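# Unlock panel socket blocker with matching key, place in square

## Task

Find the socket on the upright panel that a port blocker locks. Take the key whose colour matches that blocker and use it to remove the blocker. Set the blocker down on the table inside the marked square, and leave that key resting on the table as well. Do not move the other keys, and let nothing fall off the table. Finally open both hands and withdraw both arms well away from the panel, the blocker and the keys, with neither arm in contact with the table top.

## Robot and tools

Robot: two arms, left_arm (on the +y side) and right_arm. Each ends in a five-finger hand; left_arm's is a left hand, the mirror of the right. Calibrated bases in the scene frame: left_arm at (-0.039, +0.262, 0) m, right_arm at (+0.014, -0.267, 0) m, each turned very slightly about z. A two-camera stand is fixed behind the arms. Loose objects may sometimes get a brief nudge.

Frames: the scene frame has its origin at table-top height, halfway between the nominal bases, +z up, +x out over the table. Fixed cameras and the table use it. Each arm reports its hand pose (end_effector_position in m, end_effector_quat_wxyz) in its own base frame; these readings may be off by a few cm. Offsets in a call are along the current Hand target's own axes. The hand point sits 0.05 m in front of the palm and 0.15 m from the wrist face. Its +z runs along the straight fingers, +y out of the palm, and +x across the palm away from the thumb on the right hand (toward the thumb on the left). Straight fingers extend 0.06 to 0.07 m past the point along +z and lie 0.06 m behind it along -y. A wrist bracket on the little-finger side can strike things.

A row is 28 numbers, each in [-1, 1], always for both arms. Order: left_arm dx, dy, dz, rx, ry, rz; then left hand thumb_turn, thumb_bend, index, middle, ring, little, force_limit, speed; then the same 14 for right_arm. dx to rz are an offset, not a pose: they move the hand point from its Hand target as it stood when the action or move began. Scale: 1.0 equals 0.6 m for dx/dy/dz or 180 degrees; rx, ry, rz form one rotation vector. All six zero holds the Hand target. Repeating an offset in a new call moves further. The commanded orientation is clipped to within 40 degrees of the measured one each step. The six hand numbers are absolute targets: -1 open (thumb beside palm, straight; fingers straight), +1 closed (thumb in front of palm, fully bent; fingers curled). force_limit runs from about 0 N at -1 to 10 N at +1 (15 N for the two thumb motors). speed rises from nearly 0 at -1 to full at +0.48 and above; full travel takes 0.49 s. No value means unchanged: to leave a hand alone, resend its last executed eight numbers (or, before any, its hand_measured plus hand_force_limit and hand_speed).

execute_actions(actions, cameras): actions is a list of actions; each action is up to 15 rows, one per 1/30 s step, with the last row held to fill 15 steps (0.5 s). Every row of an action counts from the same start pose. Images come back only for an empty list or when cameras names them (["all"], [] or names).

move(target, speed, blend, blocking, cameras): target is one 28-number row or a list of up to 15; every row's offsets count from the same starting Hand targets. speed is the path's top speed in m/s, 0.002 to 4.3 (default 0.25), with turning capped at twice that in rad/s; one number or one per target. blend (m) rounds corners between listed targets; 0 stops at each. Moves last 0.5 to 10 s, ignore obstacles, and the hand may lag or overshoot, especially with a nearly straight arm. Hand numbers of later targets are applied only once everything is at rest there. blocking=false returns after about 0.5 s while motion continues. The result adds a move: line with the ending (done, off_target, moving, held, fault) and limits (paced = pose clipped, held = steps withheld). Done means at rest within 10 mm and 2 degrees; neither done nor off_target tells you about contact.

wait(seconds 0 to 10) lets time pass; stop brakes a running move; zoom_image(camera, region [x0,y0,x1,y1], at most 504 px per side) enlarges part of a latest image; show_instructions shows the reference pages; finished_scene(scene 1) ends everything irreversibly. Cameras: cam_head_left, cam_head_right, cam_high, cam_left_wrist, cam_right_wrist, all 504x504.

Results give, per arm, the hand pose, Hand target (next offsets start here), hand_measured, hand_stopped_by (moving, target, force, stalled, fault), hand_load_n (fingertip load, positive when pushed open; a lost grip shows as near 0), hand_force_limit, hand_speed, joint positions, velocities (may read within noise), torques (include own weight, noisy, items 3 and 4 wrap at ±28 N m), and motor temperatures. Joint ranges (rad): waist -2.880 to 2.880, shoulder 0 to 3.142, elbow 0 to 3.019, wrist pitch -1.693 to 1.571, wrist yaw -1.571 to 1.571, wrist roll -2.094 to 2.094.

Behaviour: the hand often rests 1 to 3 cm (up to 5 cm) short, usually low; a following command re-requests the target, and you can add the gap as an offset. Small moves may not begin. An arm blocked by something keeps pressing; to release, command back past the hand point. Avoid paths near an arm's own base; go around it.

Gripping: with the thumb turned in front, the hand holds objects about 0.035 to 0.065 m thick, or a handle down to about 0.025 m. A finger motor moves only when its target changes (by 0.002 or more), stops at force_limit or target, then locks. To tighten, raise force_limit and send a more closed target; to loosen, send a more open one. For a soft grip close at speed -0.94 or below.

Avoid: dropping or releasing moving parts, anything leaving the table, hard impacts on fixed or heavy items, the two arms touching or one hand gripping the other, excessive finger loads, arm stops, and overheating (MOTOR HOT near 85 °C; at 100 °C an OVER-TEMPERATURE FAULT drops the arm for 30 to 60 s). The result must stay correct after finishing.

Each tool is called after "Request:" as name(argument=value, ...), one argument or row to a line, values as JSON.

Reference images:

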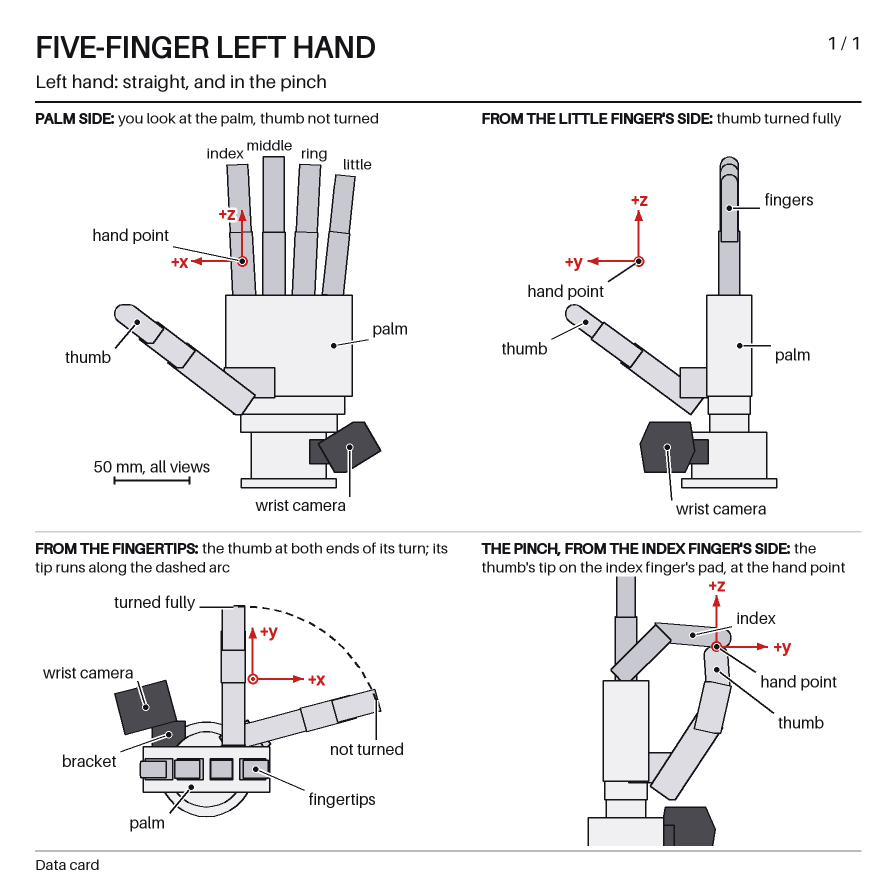

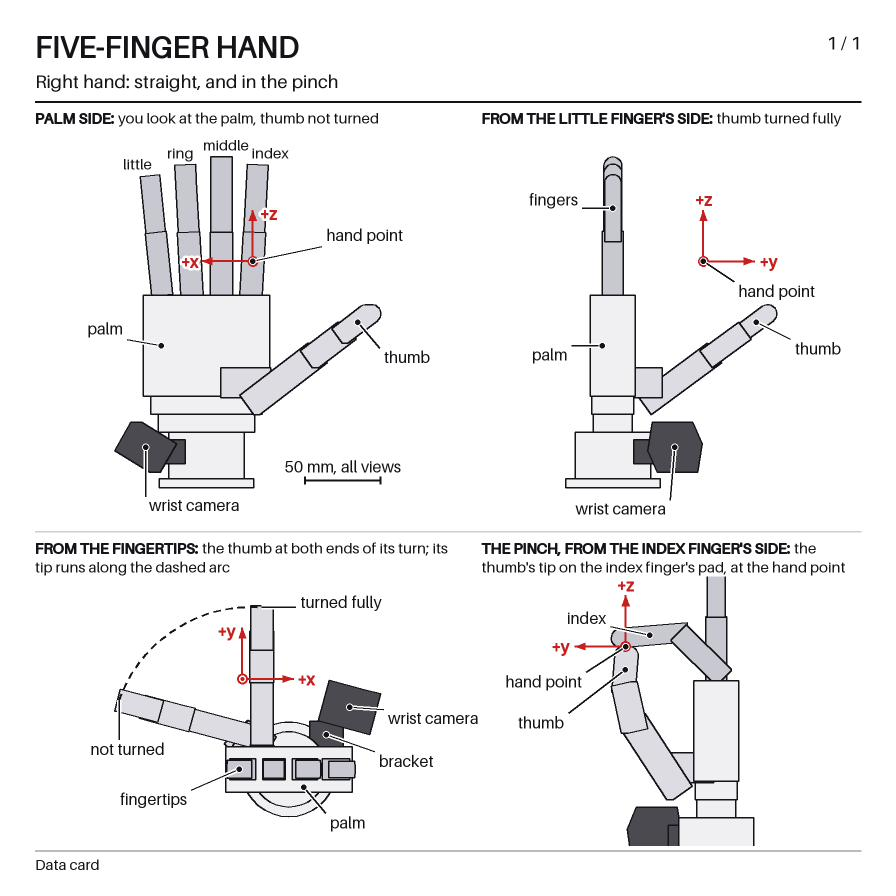

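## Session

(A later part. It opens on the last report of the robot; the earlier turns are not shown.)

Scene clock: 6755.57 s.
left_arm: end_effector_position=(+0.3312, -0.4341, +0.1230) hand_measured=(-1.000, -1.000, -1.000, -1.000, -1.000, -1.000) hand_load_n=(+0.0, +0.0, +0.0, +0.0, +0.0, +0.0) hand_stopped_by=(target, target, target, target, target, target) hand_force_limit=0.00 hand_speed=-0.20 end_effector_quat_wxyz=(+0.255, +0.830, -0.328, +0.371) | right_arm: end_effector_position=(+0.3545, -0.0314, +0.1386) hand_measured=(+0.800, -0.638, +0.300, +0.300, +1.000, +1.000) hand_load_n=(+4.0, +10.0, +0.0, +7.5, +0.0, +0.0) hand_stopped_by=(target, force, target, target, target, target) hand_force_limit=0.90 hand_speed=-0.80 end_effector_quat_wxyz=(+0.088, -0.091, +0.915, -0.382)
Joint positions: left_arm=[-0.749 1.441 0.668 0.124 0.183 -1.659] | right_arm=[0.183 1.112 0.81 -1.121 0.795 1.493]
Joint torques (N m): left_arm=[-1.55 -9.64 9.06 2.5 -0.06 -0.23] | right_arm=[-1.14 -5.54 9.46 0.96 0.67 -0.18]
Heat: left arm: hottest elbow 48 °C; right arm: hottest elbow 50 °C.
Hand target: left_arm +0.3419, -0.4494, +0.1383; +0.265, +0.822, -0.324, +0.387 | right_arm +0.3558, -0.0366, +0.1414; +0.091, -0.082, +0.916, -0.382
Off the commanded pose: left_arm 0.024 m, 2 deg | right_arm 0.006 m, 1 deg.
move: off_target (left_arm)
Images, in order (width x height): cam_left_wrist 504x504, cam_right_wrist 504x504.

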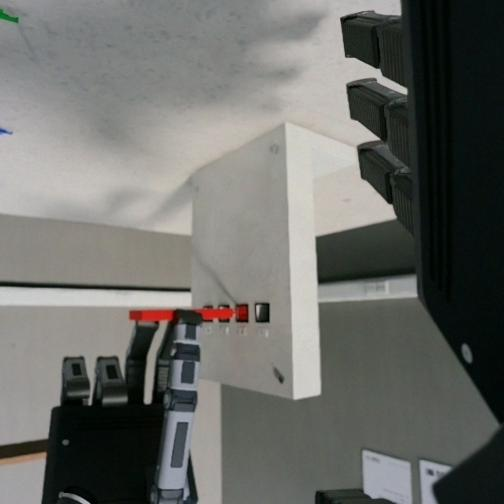

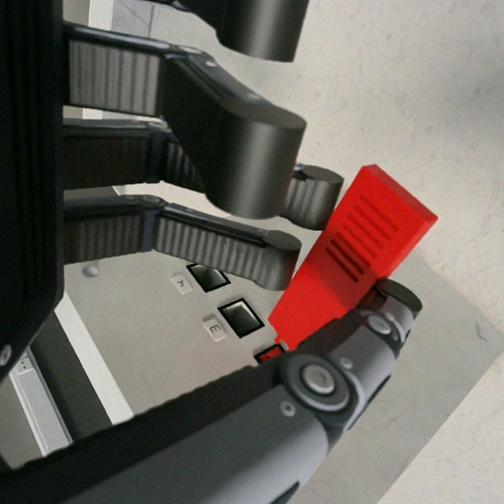

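Request:
move(
  target=[0,0,0,0,0,0,-1,-1,-1,-1,-1,-1,0,-0.2, -0.03445,-0.00229,-0.02992,-0.00077,-0.01641,0.00005,0.8,-0.35,0.3,0.3,1,1,0.9,-0.8],
  speed=0.02,
  cameras=["cam_left_wrist", "cam_right_wrist"],
)

Request:
zoom_image(
  camera="cam_left_wrist",
  region=[225, 298, 255, 328],
)

Request:
zoom_image(
  camera="cam_right_wrist",
  region=[262, 328, 292, 358],
)

Scene clock: 6770.83 s.
left_arm: end_effector_position=(+0.3312, -0.4341, +0.1230) hand_measured=(-1.000, -1.000, -1.000, -1.000, -1.000, -1.000) hand_load_n=(+0.0, +0.0, +0.0, -0.5, +0.0, +0.0) hand_stopped_by=(target, target, target, target, target, target) hand_force_limit=0.00 hand_speed=-0.20 end_effector_quat_wxyz=(+0.255, +0.830, -0.328, +0.371) | right_arm: end_effector_position=(+0.3547, -0.0299, +0.1386) hand_measured=(+0.800, -0.638, +0.300, +0.300, +1.000, +1.000) hand_load_n=(+4.5, +10.0, +0.0, +8.0, +0.0, +0.0) hand_stopped_by=(target, force, target, target, target, target) hand_force_limit=0.90 hand_speed=-0.80 end_effector_quat_wxyz=(+0.089, -0.093, +0.915, -0.382)
Joint positions: left_arm=[-0.749 1.441 0.668 0.124 0.183 -1.659] | right_arm=[0.187 1.112 0.81 -1.121 0.795 1.493]
Joint torques (N m): left_arm=[-1.67 -9.58 9.03 2.51 -0.07 -0.22] | right_arm=[1.38 -4.6 12.92 1.37 0.66 -0.15]
Heat: left arm: hottest elbow 48 °C; right arm: hottest elbow 48 °C.
Hand target: left_arm +0.3419, -0.4494, +0.1383; +0.265, +0.822, -0.324, +0.387 | right_arm +0.3718, -0.0208, +0.1570; +0.115, -0.092, +0.914, -0.379
Off the commanded pose: left_arm 0.024 m, 2 deg | right_arm 0.027 m, 3 deg.
move: off_target (left_arm, right_arm)
Images, in order (width x height): cam_left_wrist 504x504, cam_right_wrist 504x504.

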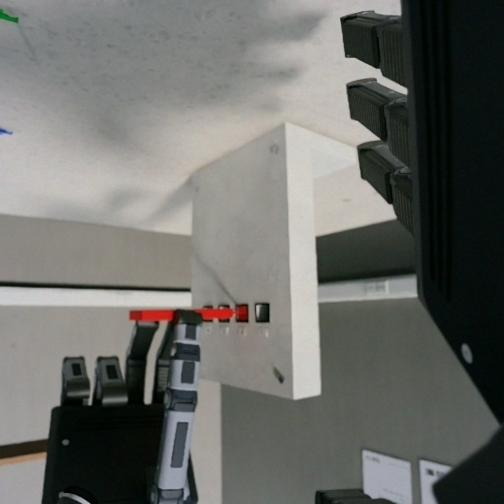

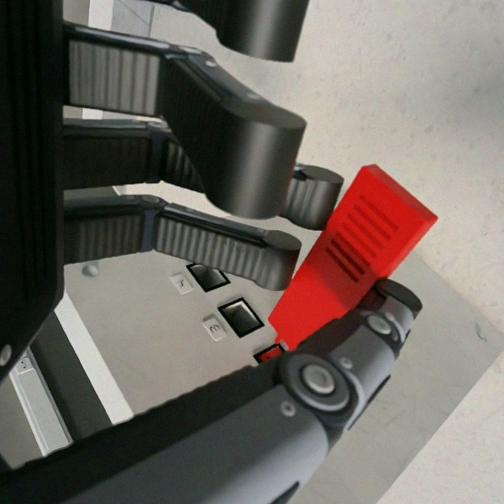

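Scaled by 16.800 from the camera's 504x504 image, which has a finer 720x720 frame.

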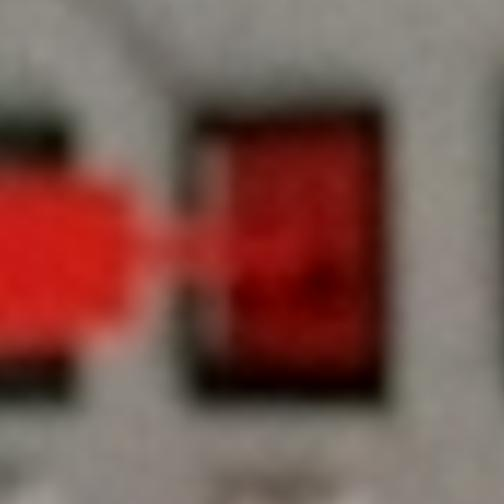

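Scaled by 16.800 from the camera's 504x504 image, which has a finer 720x720 frame.

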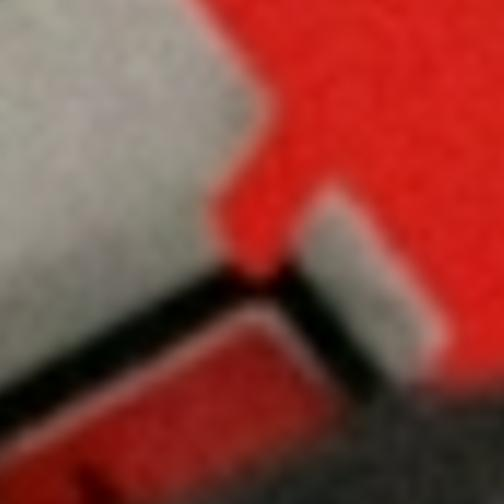

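Request:
zoom_image(
  camera="cam_right_wrist",
  region=[252, 336, 284, 368],
)

Scaled by 15.750 from the camera's 504x504 image, which has a finer 720x720 frame.

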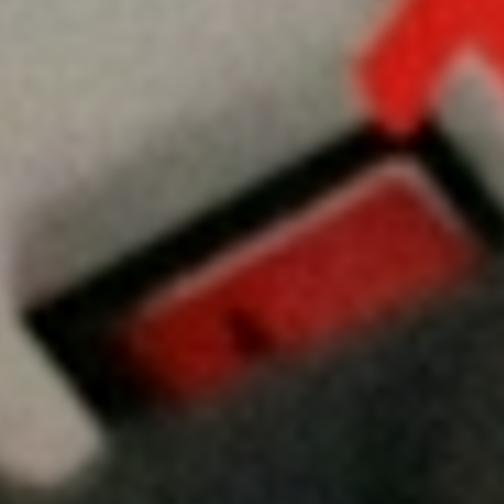

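Request:
move(
  target=[0,0,0,0,0,0,-1,-1,-1,-1,-1,-1,0,-0.2, -0.00153,0.00343,-0.00325,-0.00036,-0.00182,-0.00175,0.8,-0.35,0.3,0.3,1,1,0.9,-0.8],
  speed=0.005,
  cameras=["cam_left_wrist", "cam_right_wrist"],
)

Request:
zoom_image(
  camera="cam_left_wrist",
  region=[225, 298, 255, 328],
)

Request:
zoom_image(
  camera="cam_right_wrist",
  region=[256, 334, 288, 366],
)

Scene clock: 6789.20 s.
left_arm: end_effector_position=(+0.3312, -0.4341, +0.1230) hand_measured=(-1.000, -1.000, -1.000, -1.000, -1.000, -1.000) hand_load_n=(+0.0, -0.5, +0.0, +0.5, +0.0, +0.0) hand_stopped_by=(target, target, target, target, target, target) hand_force_limit=0.00 hand_speed=-0.20 end_effector_quat_wxyz=(+0.255, +0.830, -0.328, +0.371) | right_arm: end_effector_position=(+0.3549, -0.0270, +0.1386) hand_measured=(+0.800, -0.638, +0.300, +0.300, +1.000, +1.000) hand_load_n=(+4.5, +10.0, +0.0, +7.5, +0.0, +0.0) hand_stopped_by=(target, force, target, target, target, target) hand_force_limit=0.90 hand_speed=-0.80 end_effector_quat_wxyz=(+0.091, -0.097, +0.915, -0.381)
Joint positions: left_arm=[-0.749 1.441 0.668 0.124 0.183 -1.659] | right_arm=[0.196 1.112 0.81 -1.121 0.795 1.493]
Joint torques (N m): left_arm=[-1.67 -9.64 9.05 2.52 -0.07 -0.22] | right_arm=[1.61 -5.42 12.68 1.21 0.66 -0.15]
Heat: left arm: hottest elbow 48 °C; right arm: hottest elbow 47 °C.
Hand target: left_arm +0.3419, -0.4494, +0.1383; +0.265, +0.822, -0.324, +0.387 | right_arm +0.3720, -0.0177, +0.1570; +0.116, -0.096, +0.913, -0.378
Off the commanded pose: left_arm 0.024 m, 2 deg | right_arm 0.027 m, 3 deg.
move: off_target (left_arm, right_arm)
Images, in order (width x height): cam_left_wrist 504x504, cam_right_wrist 504x504.

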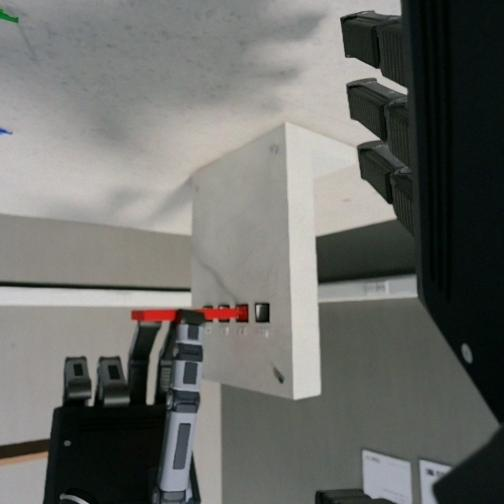

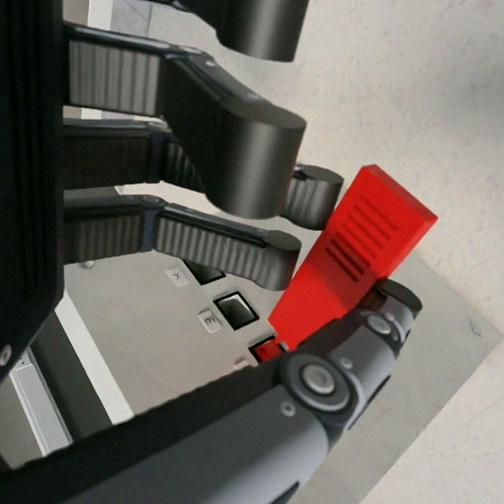

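Scaled by 16.800 from the camera's 504x504 image, which has a finer 720x720 frame.

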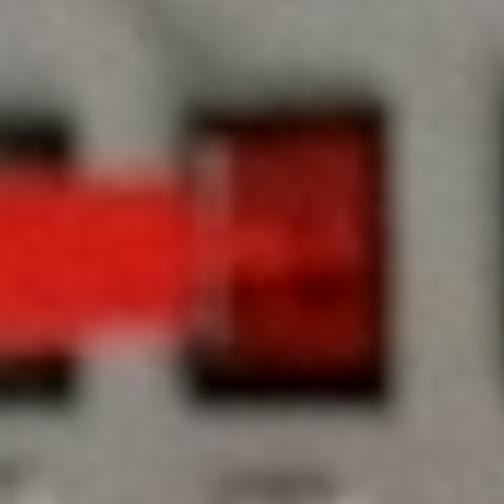

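Scaled by 15.750 from the camera's 504x504 image, which has a finer 720x720 frame.

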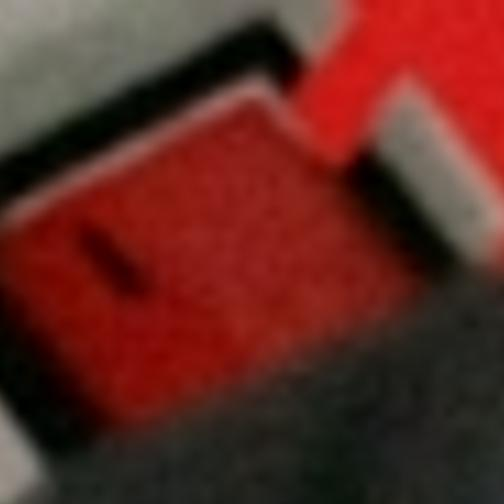

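Request:
move(
  target=[0,0,0,0,0,0,-1,-1,-1,-1,-1,-1,0,-0.2, 0.00064,-0.00624,0.00125,0.00476,0.00048,-0.00001,0.8,-0.35,0.3,0.3,1,1,0.9,-0.8],
  speed=0.01,
  cameras=["cam_left_wrist", "cam_right_wrist"],
)

Request:
zoom_image(
  camera="cam_left_wrist",
  region=[225, 298, 255, 328],
)

Request:
zoom_image(
  camera="cam_right_wrist",
  region=[256, 334, 288, 366],
)

Scene clock: 6821.37 s.
left_arm: end_effector_position=(+0.3312, -0.4341, +0.1230) hand_measured=(-1.000, -1.000, -1.000, -1.000, -1.000, -1.000) hand_load_n=(+0.0, +0.0, +0.0, +0.0, +0.0, +0.0) hand_stopped_by=(target, target, target, target, target, target) hand_force_limit=0.00 hand_speed=-0.20 end_effector_quat_wxyz=(+0.255, +0.830, -0.328, +0.371) | right_arm: end_effector_position=(+0.3551, -0.0289, +0.1396) hand_measured=(+0.800, -0.638, +0.300, +0.300, +1.000, +1.000) hand_load_n=(+4.0, +10.0, +0.0, +8.0, +0.5, +0.0) hand_stopped_by=(target, force, target, target, target, target) hand_force_limit=0.90 hand_speed=-0.80 end_effector_quat_wxyz=(+0.091, -0.096, +0.913, -0.386)
Joint positions: left_arm=[-0.749 1.441 0.668 0.124 0.183 -1.659] | right_arm=[0.196 1.112 0.81 -1.121 0.806 1.493]
Joint torques (N m): left_arm=[-1.61 -9.64 9.03 2.47 -0.07 -0.23] | right_arm=[1.73 -5.3 12.74 1.17 0.81 -0.14]
Heat: left arm: hottest elbow 48 °C; right arm: hottest elbow 47 °C.
Hand target: left_arm +0.3419, -0.4494, +0.1383; +0.265, +0.822, -0.324, +0.387 | right_arm +0.3721, -0.0209, +0.1590; +0.116, -0.095, +0.911, -0.385
Off the commanded pose: left_arm 0.024 m, 2 deg | right_arm 0.027 m, 3 deg.
move: off_target (left_arm, right_arm)
Images, in order (width x height): cam_left_wrist 504x504, cam_right_wrist 504x504.

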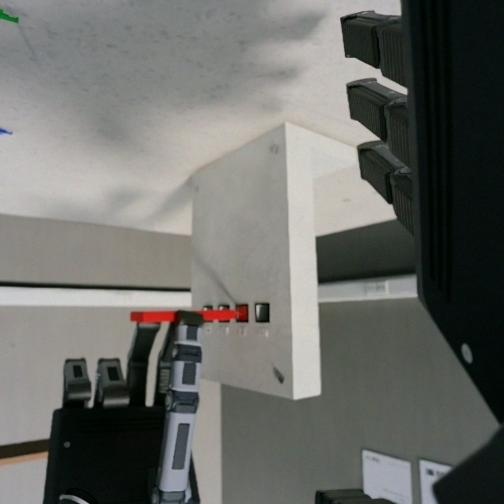

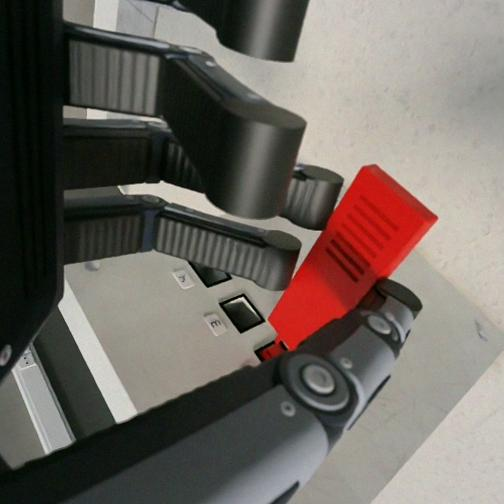

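Scaled by 16.800 from the camera's 504x504 image, which has a finer 720x720 frame.

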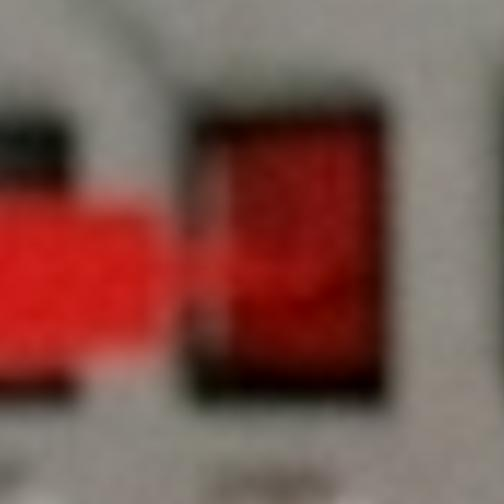

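Scaled by 15.750 from the camera's 504x504 image, which has a finer 720x720 frame.

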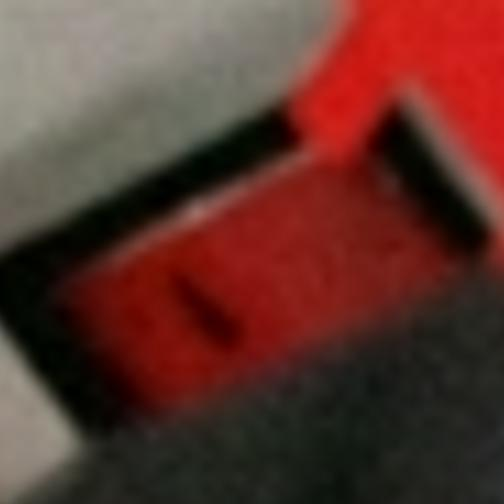

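Request:
move(
  target=[0,0,0,0,0,0,-1,-1,-1,-1,-1,-1,0,-0.2, -0.00667,-0.0024,-0.00163,0.00009,-0.00088,0.00092,0.8,-0.35,0.3,0.3,1,1,0.9,-0.8],
  speed=0.01,
  cameras=["cam_left_wrist", "cam_right_wrist"],
)

Request:
zoom_image(
  camera="cam_left_wrist",
  region=[225, 298, 255, 328],
)

Request:
zoom_image(
  camera="cam_right_wrist",
  region=[256, 334, 288, 366],
)

Scene clock: 6847.27 s.
left_arm: end_effector_position=(+0.3312, -0.4341, +0.1230) hand_measured=(-1.000, -1.000, -1.000, -1.000, -1.000, -1.000) hand_load_n=(-0.5, +0.0, +0.0, +0.0, +0.0, +0.0) hand_stopped_by=(target, target, target, target, target, target) hand_force_limit=0.00 hand_speed=-0.20 end_effector_quat_wxyz=(+0.255, +0.830, -0.328, +0.371) | right_arm: end_effector_position=(+0.3551, -0.0290, +0.1396) hand_measured=(+0.800, -0.638, +0.300, +0.300, +1.000, +1.000) hand_load_n=(+4.5, +10.0, +0.0, +8.0, +0.0, +0.0) hand_stopped_by=(target, force, target, target, target, target) hand_force_limit=0.90 hand_speed=-0.80 end_effector_quat_wxyz=(+0.091, -0.096, +0.913, -0.386)
Joint positions: left_arm=[-0.749 1.441 0.668 0.124 0.183 -1.659] | right_arm=[0.196 1.112 0.81 -1.121 0.806 1.493]
Joint torques (N m): left_arm=[-1.55 -9.64 9.02 2.51 -0.07 -0.24] | right_arm=[1.61 -5.54 13.68 1.09 0.86 -0.09]
Heat: left arm: hottest elbow 48 °C; right arm: hottest elbow 47 °C.
Hand target: left_arm +0.3419, -0.4494, +0.1383; +0.265, +0.822, -0.324, +0.387 | right_arm +0.3758, -0.0202, +0.1613; +0.118, -0.094, +0.910, -0.385
Off the commanded pose: left_arm 0.024 m, 2 deg | right_arm 0.031 m, 3 deg.
move: off_target (left_arm, right_arm)
Images, in order (width x height): cam_left_wrist 504x504, cam_right_wrist 504x504.

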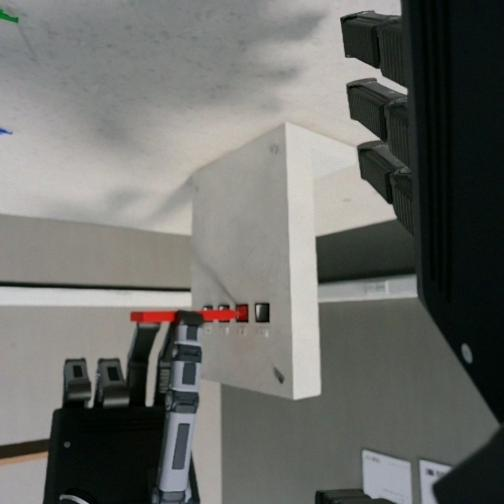

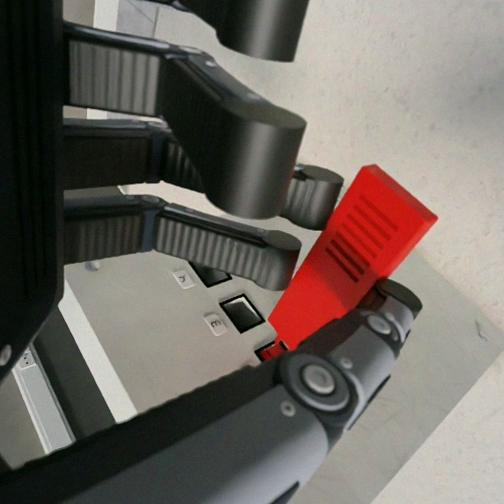

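Scaled by 16.800 from the camera's 504x504 image, which has a finer 720x720 frame.

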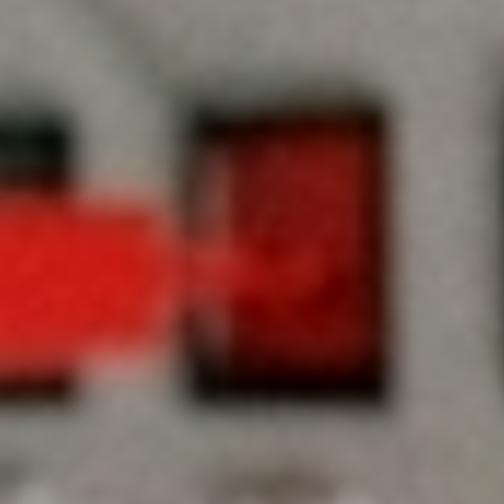

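Scaled by 15.750 from the camera's 504x504 image, which has a finer 720x720 frame.

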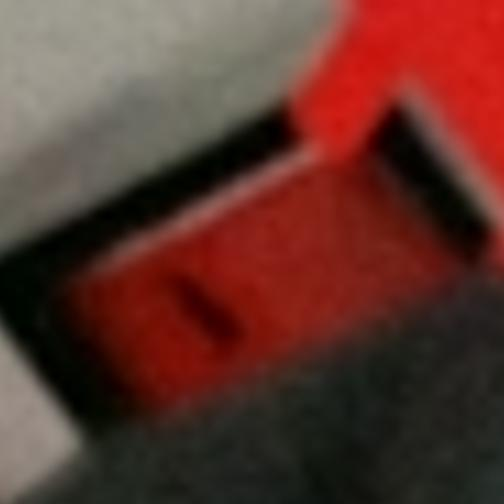

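Request:
move(
  target=[0,0,0,0,0,0,-1,-1,-1,-1,-1,-1,0,-0.2, 0.00046,0.00236,0.0022,-0.00014,0.00131,-0.00138,0.8,-0.35,0.3,0.3,1,1,0.9,-0.8],
  speed=0.01,
)

Scene clock: 6857.50 s.
left_arm: end_effector_position=(+0.3312, -0.4341, +0.1230) hand_measured=(-1.000, -1.000, -1.000, -1.000, -1.000, -1.000) hand_load_n=(+0.0, -0.5, +0.0, +0.0, +0.0, +0.0) hand_stopped_by=(target, target, target, target, target, target) hand_force_limit=0.00 hand_speed=-0.20 end_effector_quat_wxyz=(+0.255, +0.830, -0.328, +0.371) | right_arm: end_effector_position=(+0.3551, -0.0290, +0.1396) hand_measured=(+0.800, -0.638, +0.300, +0.300, +1.000, +1.000) hand_load_n=(+4.0, +10.0, +0.0, +7.5, +0.0, +0.0) hand_stopped_by=(target, force, target, target, target, target) hand_force_limit=0.90 hand_speed=-0.80 end_effector_quat_wxyz=(+0.091, -0.096, +0.913, -0.386)
Joint positions: left_arm=[-0.749 1.441 0.668 0.124 0.183 -1.659] | right_arm=[0.196 1.112 0.81 -1.121 0.806 1.493]
Joint torques (N m): left_arm=[-1.61 -9.58 9.03 2.5 -0.07 -0.22] | right_arm=[1.67 -4.54 13.74 1.37 0.83 -0.11]
Heat: left arm: hottest elbow 48 °C; right arm: hottest elbow 48 °C.
Hand target: left_arm +0.3419, -0.4494, +0.1383; +0.265, +0.822, -0.324, +0.387 | right_arm +0.3758, -0.0202, +0.1594; +0.115, -0.095, +0.911, -0.385
Off the commanded pose: left_arm 0.024 m, 2 deg | right_arm 0.030 m, 3 deg.
move: off_target (left_arm, right_arm)

Request:
move(
  target=[0,0,0,0,0,0,-1,-1,-1,-1,-1,-1,0,-0.2, -0.00332,0.00040,0.00004,-0.00005,0.00035,-0.00014,0.8,-0.35,0.3,0.3,1,1,0.9,-0.8],
  speed=0.005,
  cameras=["cam_left_wrist", "cam_right_wrist"],
)

Request:
zoom_image(
  camera="cam_left_wrist",
  region=[225, 298, 255, 328],
)

Request:
zoom_image(
  camera="cam_right_wrist",
  region=[256, 334, 288, 366],
)

Scene clock: 6861.90 s.
left_arm: end_effector_position=(+0.3312, -0.4341, +0.1230) hand_measured=(-1.000, -1.000, -1.000, -1.000, -1.000, -1.000) hand_load_n=(+0.0, +0.0, +0.0, +0.0, +0.0, +0.0) hand_stopped_by=(target, target, target, target, target, target) hand_force_limit=0.00 hand_speed=-0.20 end_effector_quat_wxyz=(+0.255, +0.830, -0.328, +0.371) | right_arm: end_effector_position=(+0.3552, -0.0289, +0.1384) hand_measured=(+0.800, -0.638, +0.300, +0.300, +1.000, +1.000) hand_load_n=(+4.5, +10.0, +0.0, +8.0, +0.0, +0.0) hand_stopped_by=(target, force, target, target, target, target) hand_force_limit=0.90 hand_speed=-0.80 end_effector_quat_wxyz=(+0.089, -0.097, +0.913, -0.387)
Joint positions: left_arm=[-0.749 1.441 0.668 0.124 0.183 -1.659] | right_arm=[0.196 1.116 0.81 -1.121 0.806 1.493]
Joint torques (N m): left_arm=[-1.67 -9.64 9.07 2.48 -0.07 -0.23] | right_arm=[1.73 -4.07 13.96 1.24 0.83 -0.11]
Heat: left arm: hottest elbow 48 °C; right arm: hottest elbow 48 °C.
Hand target: left_arm +0.3419, -0.4494, +0.1383; +0.265, +0.822, -0.324, +0.387 | right_arm +0.3777, -0.0195, +0.1595; +0.115, -0.095, +0.911, -0.385
Off the commanded pose: left_arm 0.024 m, 2 deg | right_arm 0.032 m, 3 deg.
move: off_target (left_arm, right_arm)
Images, in order (width x height): cam_left_wrist 504x504, cam_right_wrist 504x504.

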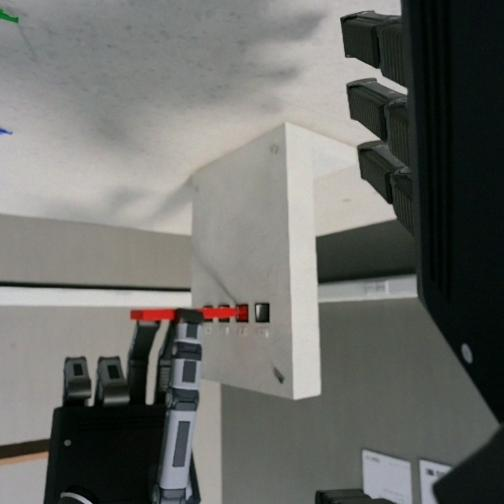

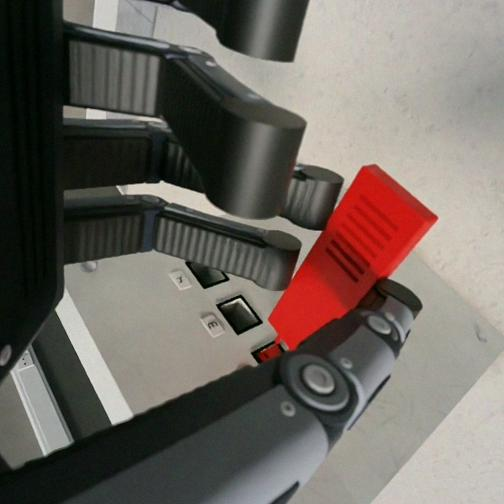

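Scaled by 16.800 from the camera's 504x504 image, which has a finer 720x720 frame.

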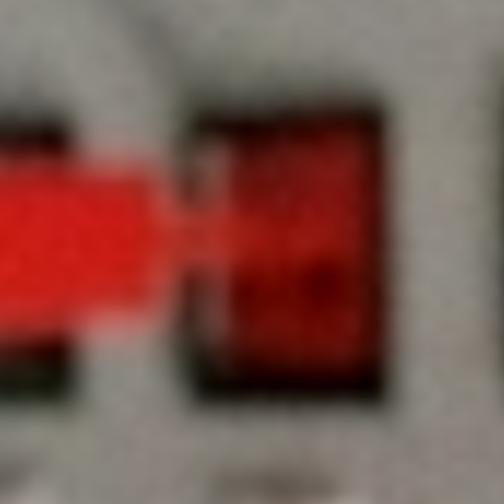

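Scaled by 15.750 from the camera's 504x504 image, which has a finer 720x720 frame.

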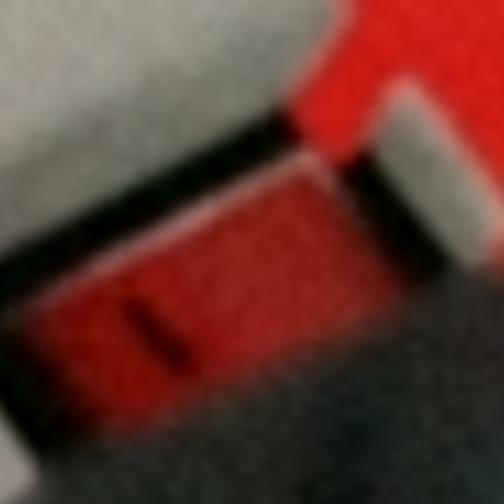

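Request:
move(
  target=[0,0,0,0,0,0,-1,-1,-1,-1,-1,-1,0,-0.2, -0.00234,-0.00146,-0.00116,0.00007,-0.00066,0.00069,0.8,-0.35,0.3,0.3,1,1,0.9,-0.8],
  speed=0.003,
)

Scene clock: 6868.03 s.
left_arm: end_effector_position=(+0.3312, -0.4341, +0.1230) hand_measured=(-1.000, -1.000, -1.000, -1.000, -1.000, -1.000) hand_load_n=(+0.0, +0.0, +0.0, +0.0, +0.0, +0.0) hand_stopped_by=(target, target, target, target, target, target) hand_force_limit=0.00 hand_speed=-0.20 end_effector_quat_wxyz=(+0.255, +0.830, -0.328, +0.371) | right_arm: end_effector_position=(+0.3566, -0.0286, +0.1400) hand_measured=(+0.800, -0.638, +0.300, +0.300, +1.000, +1.000) hand_load_n=(+3.5, +10.0, +0.0, +7.5, +0.0, +0.0) hand_stopped_by=(target, force, target, target, target, target) hand_force_limit=0.90 hand_speed=-0.80 end_effector_quat_wxyz=(+0.091, -0.096, +0.913, -0.386)
Joint positions: left_arm=[-0.749 1.441 0.668 0.124 0.183 -1.659] | right_arm=[0.196 1.116 0.814 -1.121 0.806 1.493]
Joint torques (N m): left_arm=[-1.61 -9.52 9.02 2.5 -0.08 -0.23] | right_arm=[1.49 -4.42 14.23 1.33 0.87 -0.14]
Heat: left arm: hottest elbow 48 °C; right arm: hottest elbow 48 °C.
Hand target: left_arm +0.3419, -0.4494, +0.1383; +0.265, +0.822, -0.324, +0.387 | right_arm +0.3789, -0.0193, +0.1608; +0.116, -0.095, +0.911, -0.385
Off the commanded pose: left_arm 0.024 m, 2 deg | right_arm 0.032 m, 3 deg.
move: off_target (left_arm, right_arm)

Request:
wait(
  seconds=0.1,
  cameras=["cam_left_wrist", "cam_right_wrist"],
)

Request:
zoom_image(
  camera="cam_left_wrist",
  region=[225, 298, 255, 328],
)

Request:
zoom_image(
  camera="cam_right_wrist",
  region=[256, 334, 288, 366],
)

Scene clock: 6870.67 s.
left_arm: end_effector_position=(+0.3312, -0.4341, +0.1230) hand_measured=(-1.000, -1.000, -1.000, -1.000, -1.000, -1.000) hand_load_n=(+0.0, -0.5, +0.0, +0.0, +0.0, +0.0) hand_stopped_by=(target, target, target, target, target, target) hand_force_limit=0.00 hand_speed=-0.20 end_effector_quat_wxyz=(+0.255, +0.830, -0.328, +0.371) | right_arm: end_effector_position=(+0.3566, -0.0286, +0.1400) hand_measured=(+0.800, -0.638, +0.300, +0.300, +1.000, +1.000) hand_load_n=(+3.5, +10.0, +0.0, +7.5, +0.0, +0.0) hand_stopped_by=(target, force, target, target, target, target) hand_force_limit=0.90 hand_speed=-0.80 end_effector_quat_wxyz=(+0.091, -0.096, +0.913, -0.386)
Joint positions: left_arm=[-0.749 1.441 0.668 0.124 0.183 -1.659] | right_arm=[0.196 1.116 0.814 -1.121 0.806 1.493]
Joint torques (N m): left_arm=[-1.61 -9.64 9.02 2.5 -0.07 -0.22] | right_arm=[1.67 -4.07 14.01 1.11 0.81 -0.11]
Heat: left arm: hottest elbow 48 °C; right arm: hottest elbow 48 °C.
Hand target: left_arm +0.3419, -0.4494, +0.1383; +0.265, +0.822, -0.324, +0.387 | right_arm +0.3789, -0.0193, +0.1608; +0.116, -0.095, +0.911, -0.385
Off the commanded pose: left_arm 0.024 m, 2 deg | right_arm 0.032 m, 3 deg.
wait: 0.10 s; at rest from the start
Images, in order (width x height): cam_left_wrist 504x504, cam_right_wrist 504x504.

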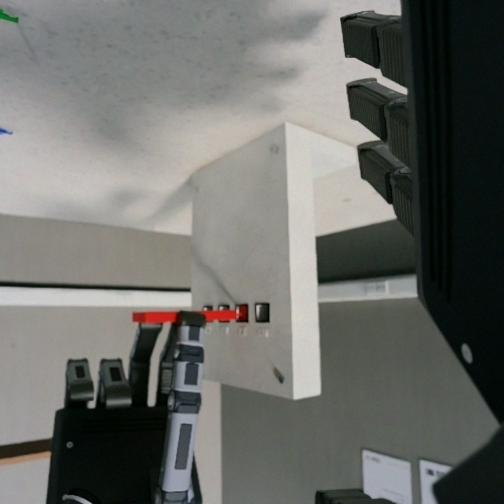

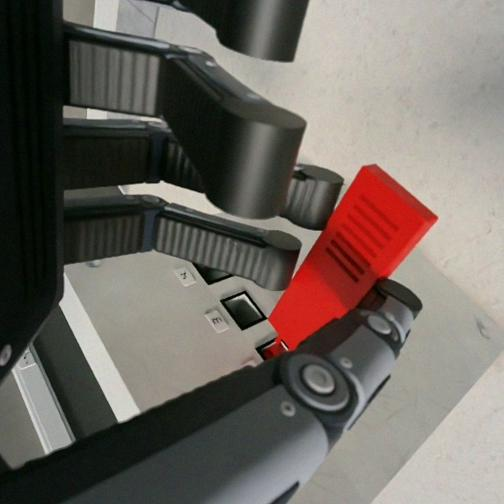

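Scaled by 16.800 from the camera's 504x504 image, which has a finer 720x720 frame.

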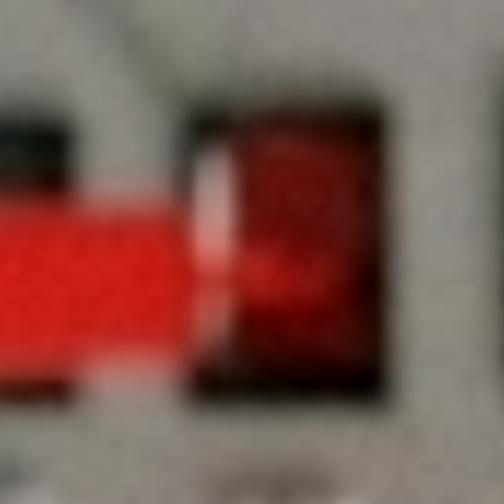

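Scaled by 15.750 from the camera's 504x504 image, which has a finer 720x720 frame.

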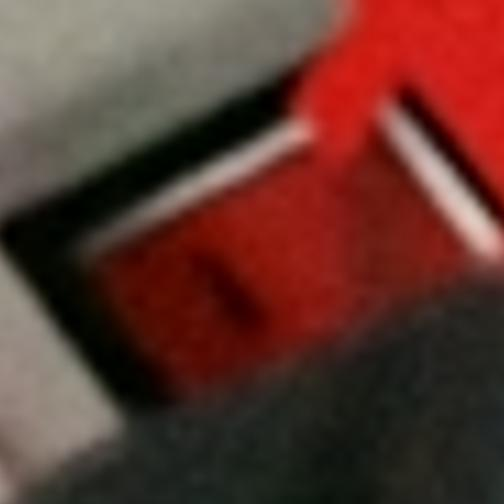

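Request:
zoom_image(
  camera="cam_left_wrist",
  region=[234, 303, 252, 321],
)

Request:
zoom_image(
  camera="cam_left_wrist",
  region=[120, 300, 160, 340],
)

Scaled by 28.000 from the camera's 504x504 image, which has a finer 720x720 frame.

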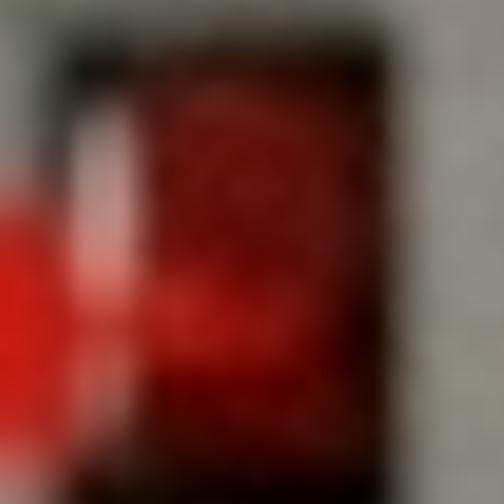

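Scaled by 12.600 from the camera's 504x504 image, which has a finer 720x720 frame.

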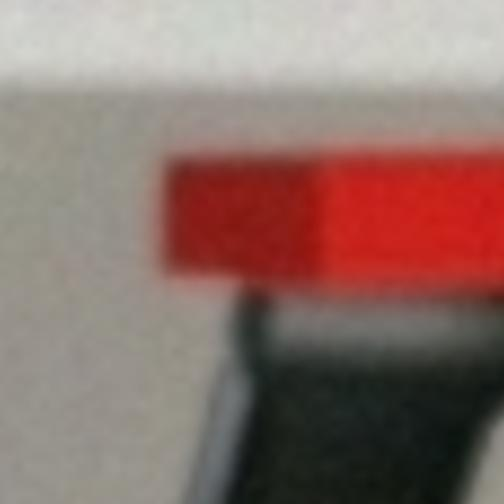

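Request:
move(
  target=[0,0,0,0,0,0,-1,-1,-1,-1,-1,-1,0,-0.2, -0.00276,0.00002,0.0003,-0.00002,0.00022,-0.00023,0.8,-0.35,0.3,0.3,1,1,0.9,-0.8],
  speed=0.005,
  cameras=["cam_left_wrist", "cam_right_wrist"],
)

Request:
zoom_image(
  camera="cam_left_wrist",
  region=[225, 298, 255, 328],
)

Request:
zoom_image(
  camera="cam_right_wrist",
  region=[256, 334, 288, 366],
)

Scene clock: 6899.23 s.
left_arm: end_effector_position=(+0.3312, -0.4341, +0.1230) hand_measured=(-1.000, -1.000, -1.000, -1.000, -1.000, -1.000) hand_load_n=(+0.0, +0.0, +0.0, +0.0, +0.0, +0.0) hand_stopped_by=(target, target, target, target, target, target) hand_force_limit=0.00 hand_speed=-0.20 end_effector_quat_wxyz=(+0.255, +0.830, -0.328, +0.371) | right_arm: end_effector_position=(+0.3567, -0.0286, +0.1384) hand_measured=(+0.800, -0.638, +0.300, +0.300, +1.000, +1.000) hand_load_n=(+4.0, +10.0, +0.0, +7.5, +0.0, +0.0) hand_stopped_by=(target, force, target, target, target, target) hand_force_limit=0.90 hand_speed=-0.80 end_effector_quat_wxyz=(+0.088, -0.097, +0.913, -0.387)
Joint positions: left_arm=[-0.749 1.441 0.668 0.124 0.183 -1.659] | right_arm=[0.196 1.121 0.814 -1.121 0.806 1.493]
Joint torques (N m): left_arm=[-1.73 -9.58 9.05 2.5 -0.07 -0.23] | right_arm=[1.44 -5.01 14.43 1.22 0.82 -0.1]
Heat: left arm: hottest elbow 48 °C; right arm: hottest elbow 49 °C.
Hand target: left_arm +0.3419, -0.4494, +0.1383; +0.265, +0.822, -0.324, +0.387 | right_arm +0.3806, -0.0189, +0.1609; +0.116, -0.095, +0.911, -0.385
Off the commanded pose: left_arm 0.024 m, 2 deg | right_arm 0.034 m, 3 deg.
move: off_target (left_arm, right_arm)
Images, in order (width x height): cam_left_wrist 504x504, cam_right_wrist 504x504.

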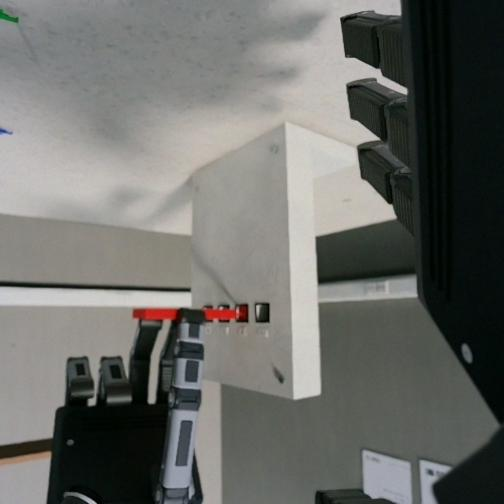

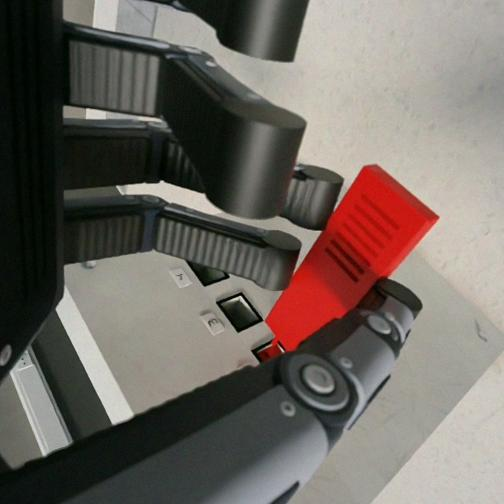

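Scaled by 16.800 from the camera's 504x504 image, which has a finer 720x720 frame.

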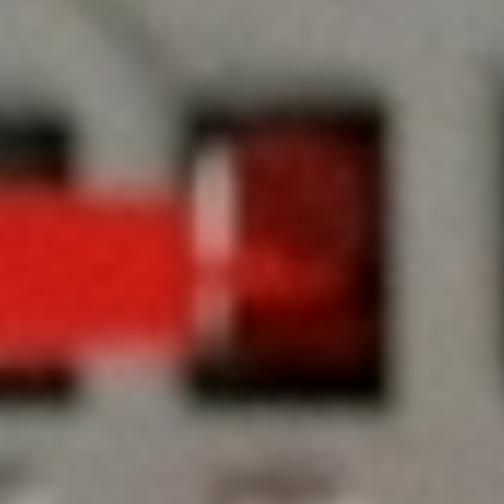

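Scaled by 15.750 from the camera's 504x504 image, which has a finer 720x720 frame.

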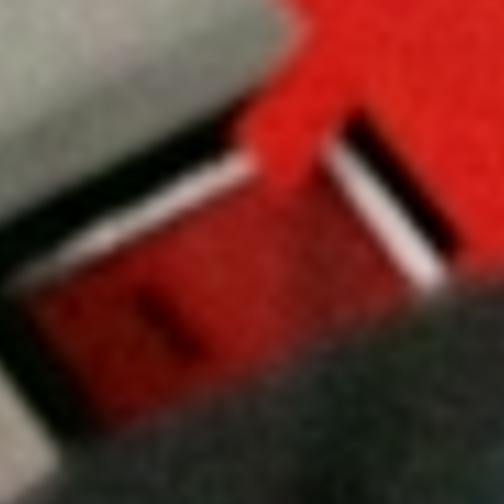

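Request:
move(
  target=[0,0,0,0,0,0,-1,-1,-1,-1,-1,-1,0,-0.2, -0.00234,-0.00146,-0.00116,0.00007,-0.00066,0.00069,0.8,-0.35,0.3,0.3,1,1,0.9,-0.8],
  speed=0.003,
  cameras=["cam_left_wrist", "cam_right_wrist"],
)

Request:
zoom_image(
  camera="cam_left_wrist",
  region=[225, 298, 255, 328],
)

Request:
zoom_image(
  camera="cam_right_wrist",
  region=[256, 334, 288, 366],
)

Scene clock: 6908.80 s.
left_arm: end_effector_position=(+0.3312, -0.4341, +0.1230) hand_measured=(-1.000, -1.000, -1.000, -1.000, -1.000, -1.000) hand_load_n=(+0.0, +0.0, +0.0, +0.0, +0.0, -0.5) hand_stopped_by=(target, target, target, target, target, target) hand_force_limit=0.00 hand_speed=-0.20 end_effector_quat_wxyz=(+0.255, +0.830, -0.328, +0.371) | right_arm: end_effector_position=(+0.3570, -0.0285, +0.1390) hand_measured=(+0.800, -0.638, +0.300, +0.300, +1.000, +1.000) hand_load_n=(+3.5, +10.0, +0.0, +7.5, +0.0, +0.0) hand_stopped_by=(target, force, target, target, target, target) hand_force_limit=0.90 hand_speed=-0.80 end_effector_quat_wxyz=(+0.088, -0.099, +0.913, -0.387)
Joint positions: left_arm=[-0.749 1.441 0.668 0.124 0.183 -1.659] | right_arm=[0.196 1.121 0.816 -1.121 0.806 1.489]
Joint torques (N m): left_arm=[-1.73 -9.64 9.03 2.5 -0.07 -0.23] | right_arm=[0.97 -5.01 14.64 1.47 0.84 -0.06]
Heat: left arm: hottest elbow 48 °C; right arm: hottest elbow 50 °C.
Hand target: left_arm +0.3419, -0.4494, +0.1383; +0.265, +0.822, -0.324, +0.387 | right_arm +0.3818, -0.0187, +0.1622; +0.117, -0.094, +0.911, -0.385
Off the commanded pose: left_arm 0.024 m, 2 deg | right_arm 0.035 m, 3 deg.
move: off_target (left_arm, right_arm)
Images, in order (width x height): cam_left_wrist 504x504, cam_right_wrist 504x504.

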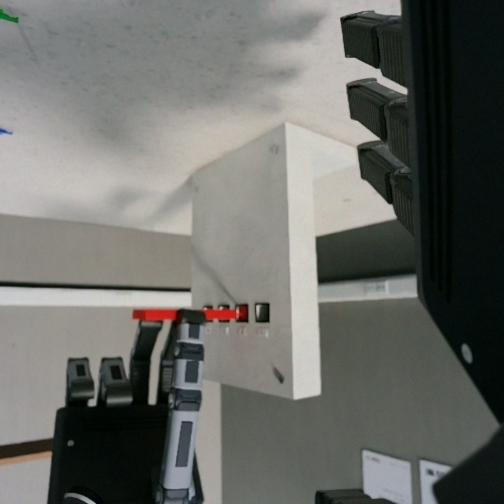

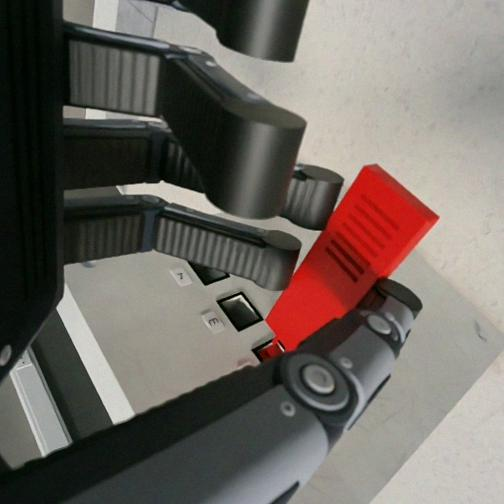

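Scaled by 16.800 from the camera's 504x504 image, which has a finer 720x720 frame.

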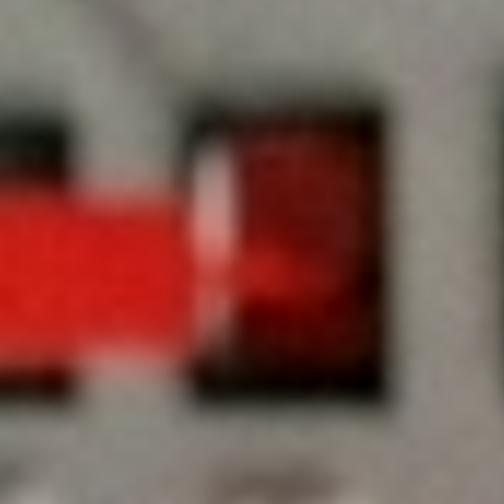

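Scaled by 15.750 from the camera's 504x504 image, which has a finer 720x720 frame.

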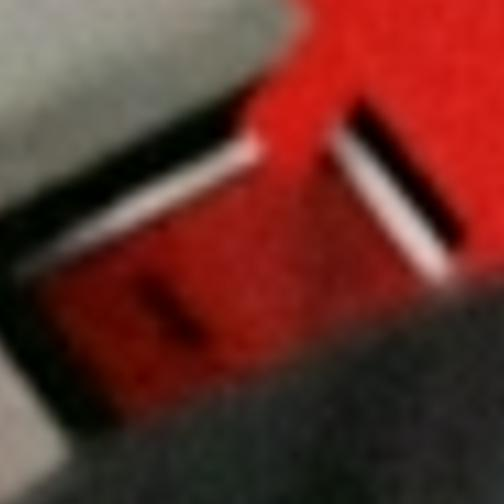

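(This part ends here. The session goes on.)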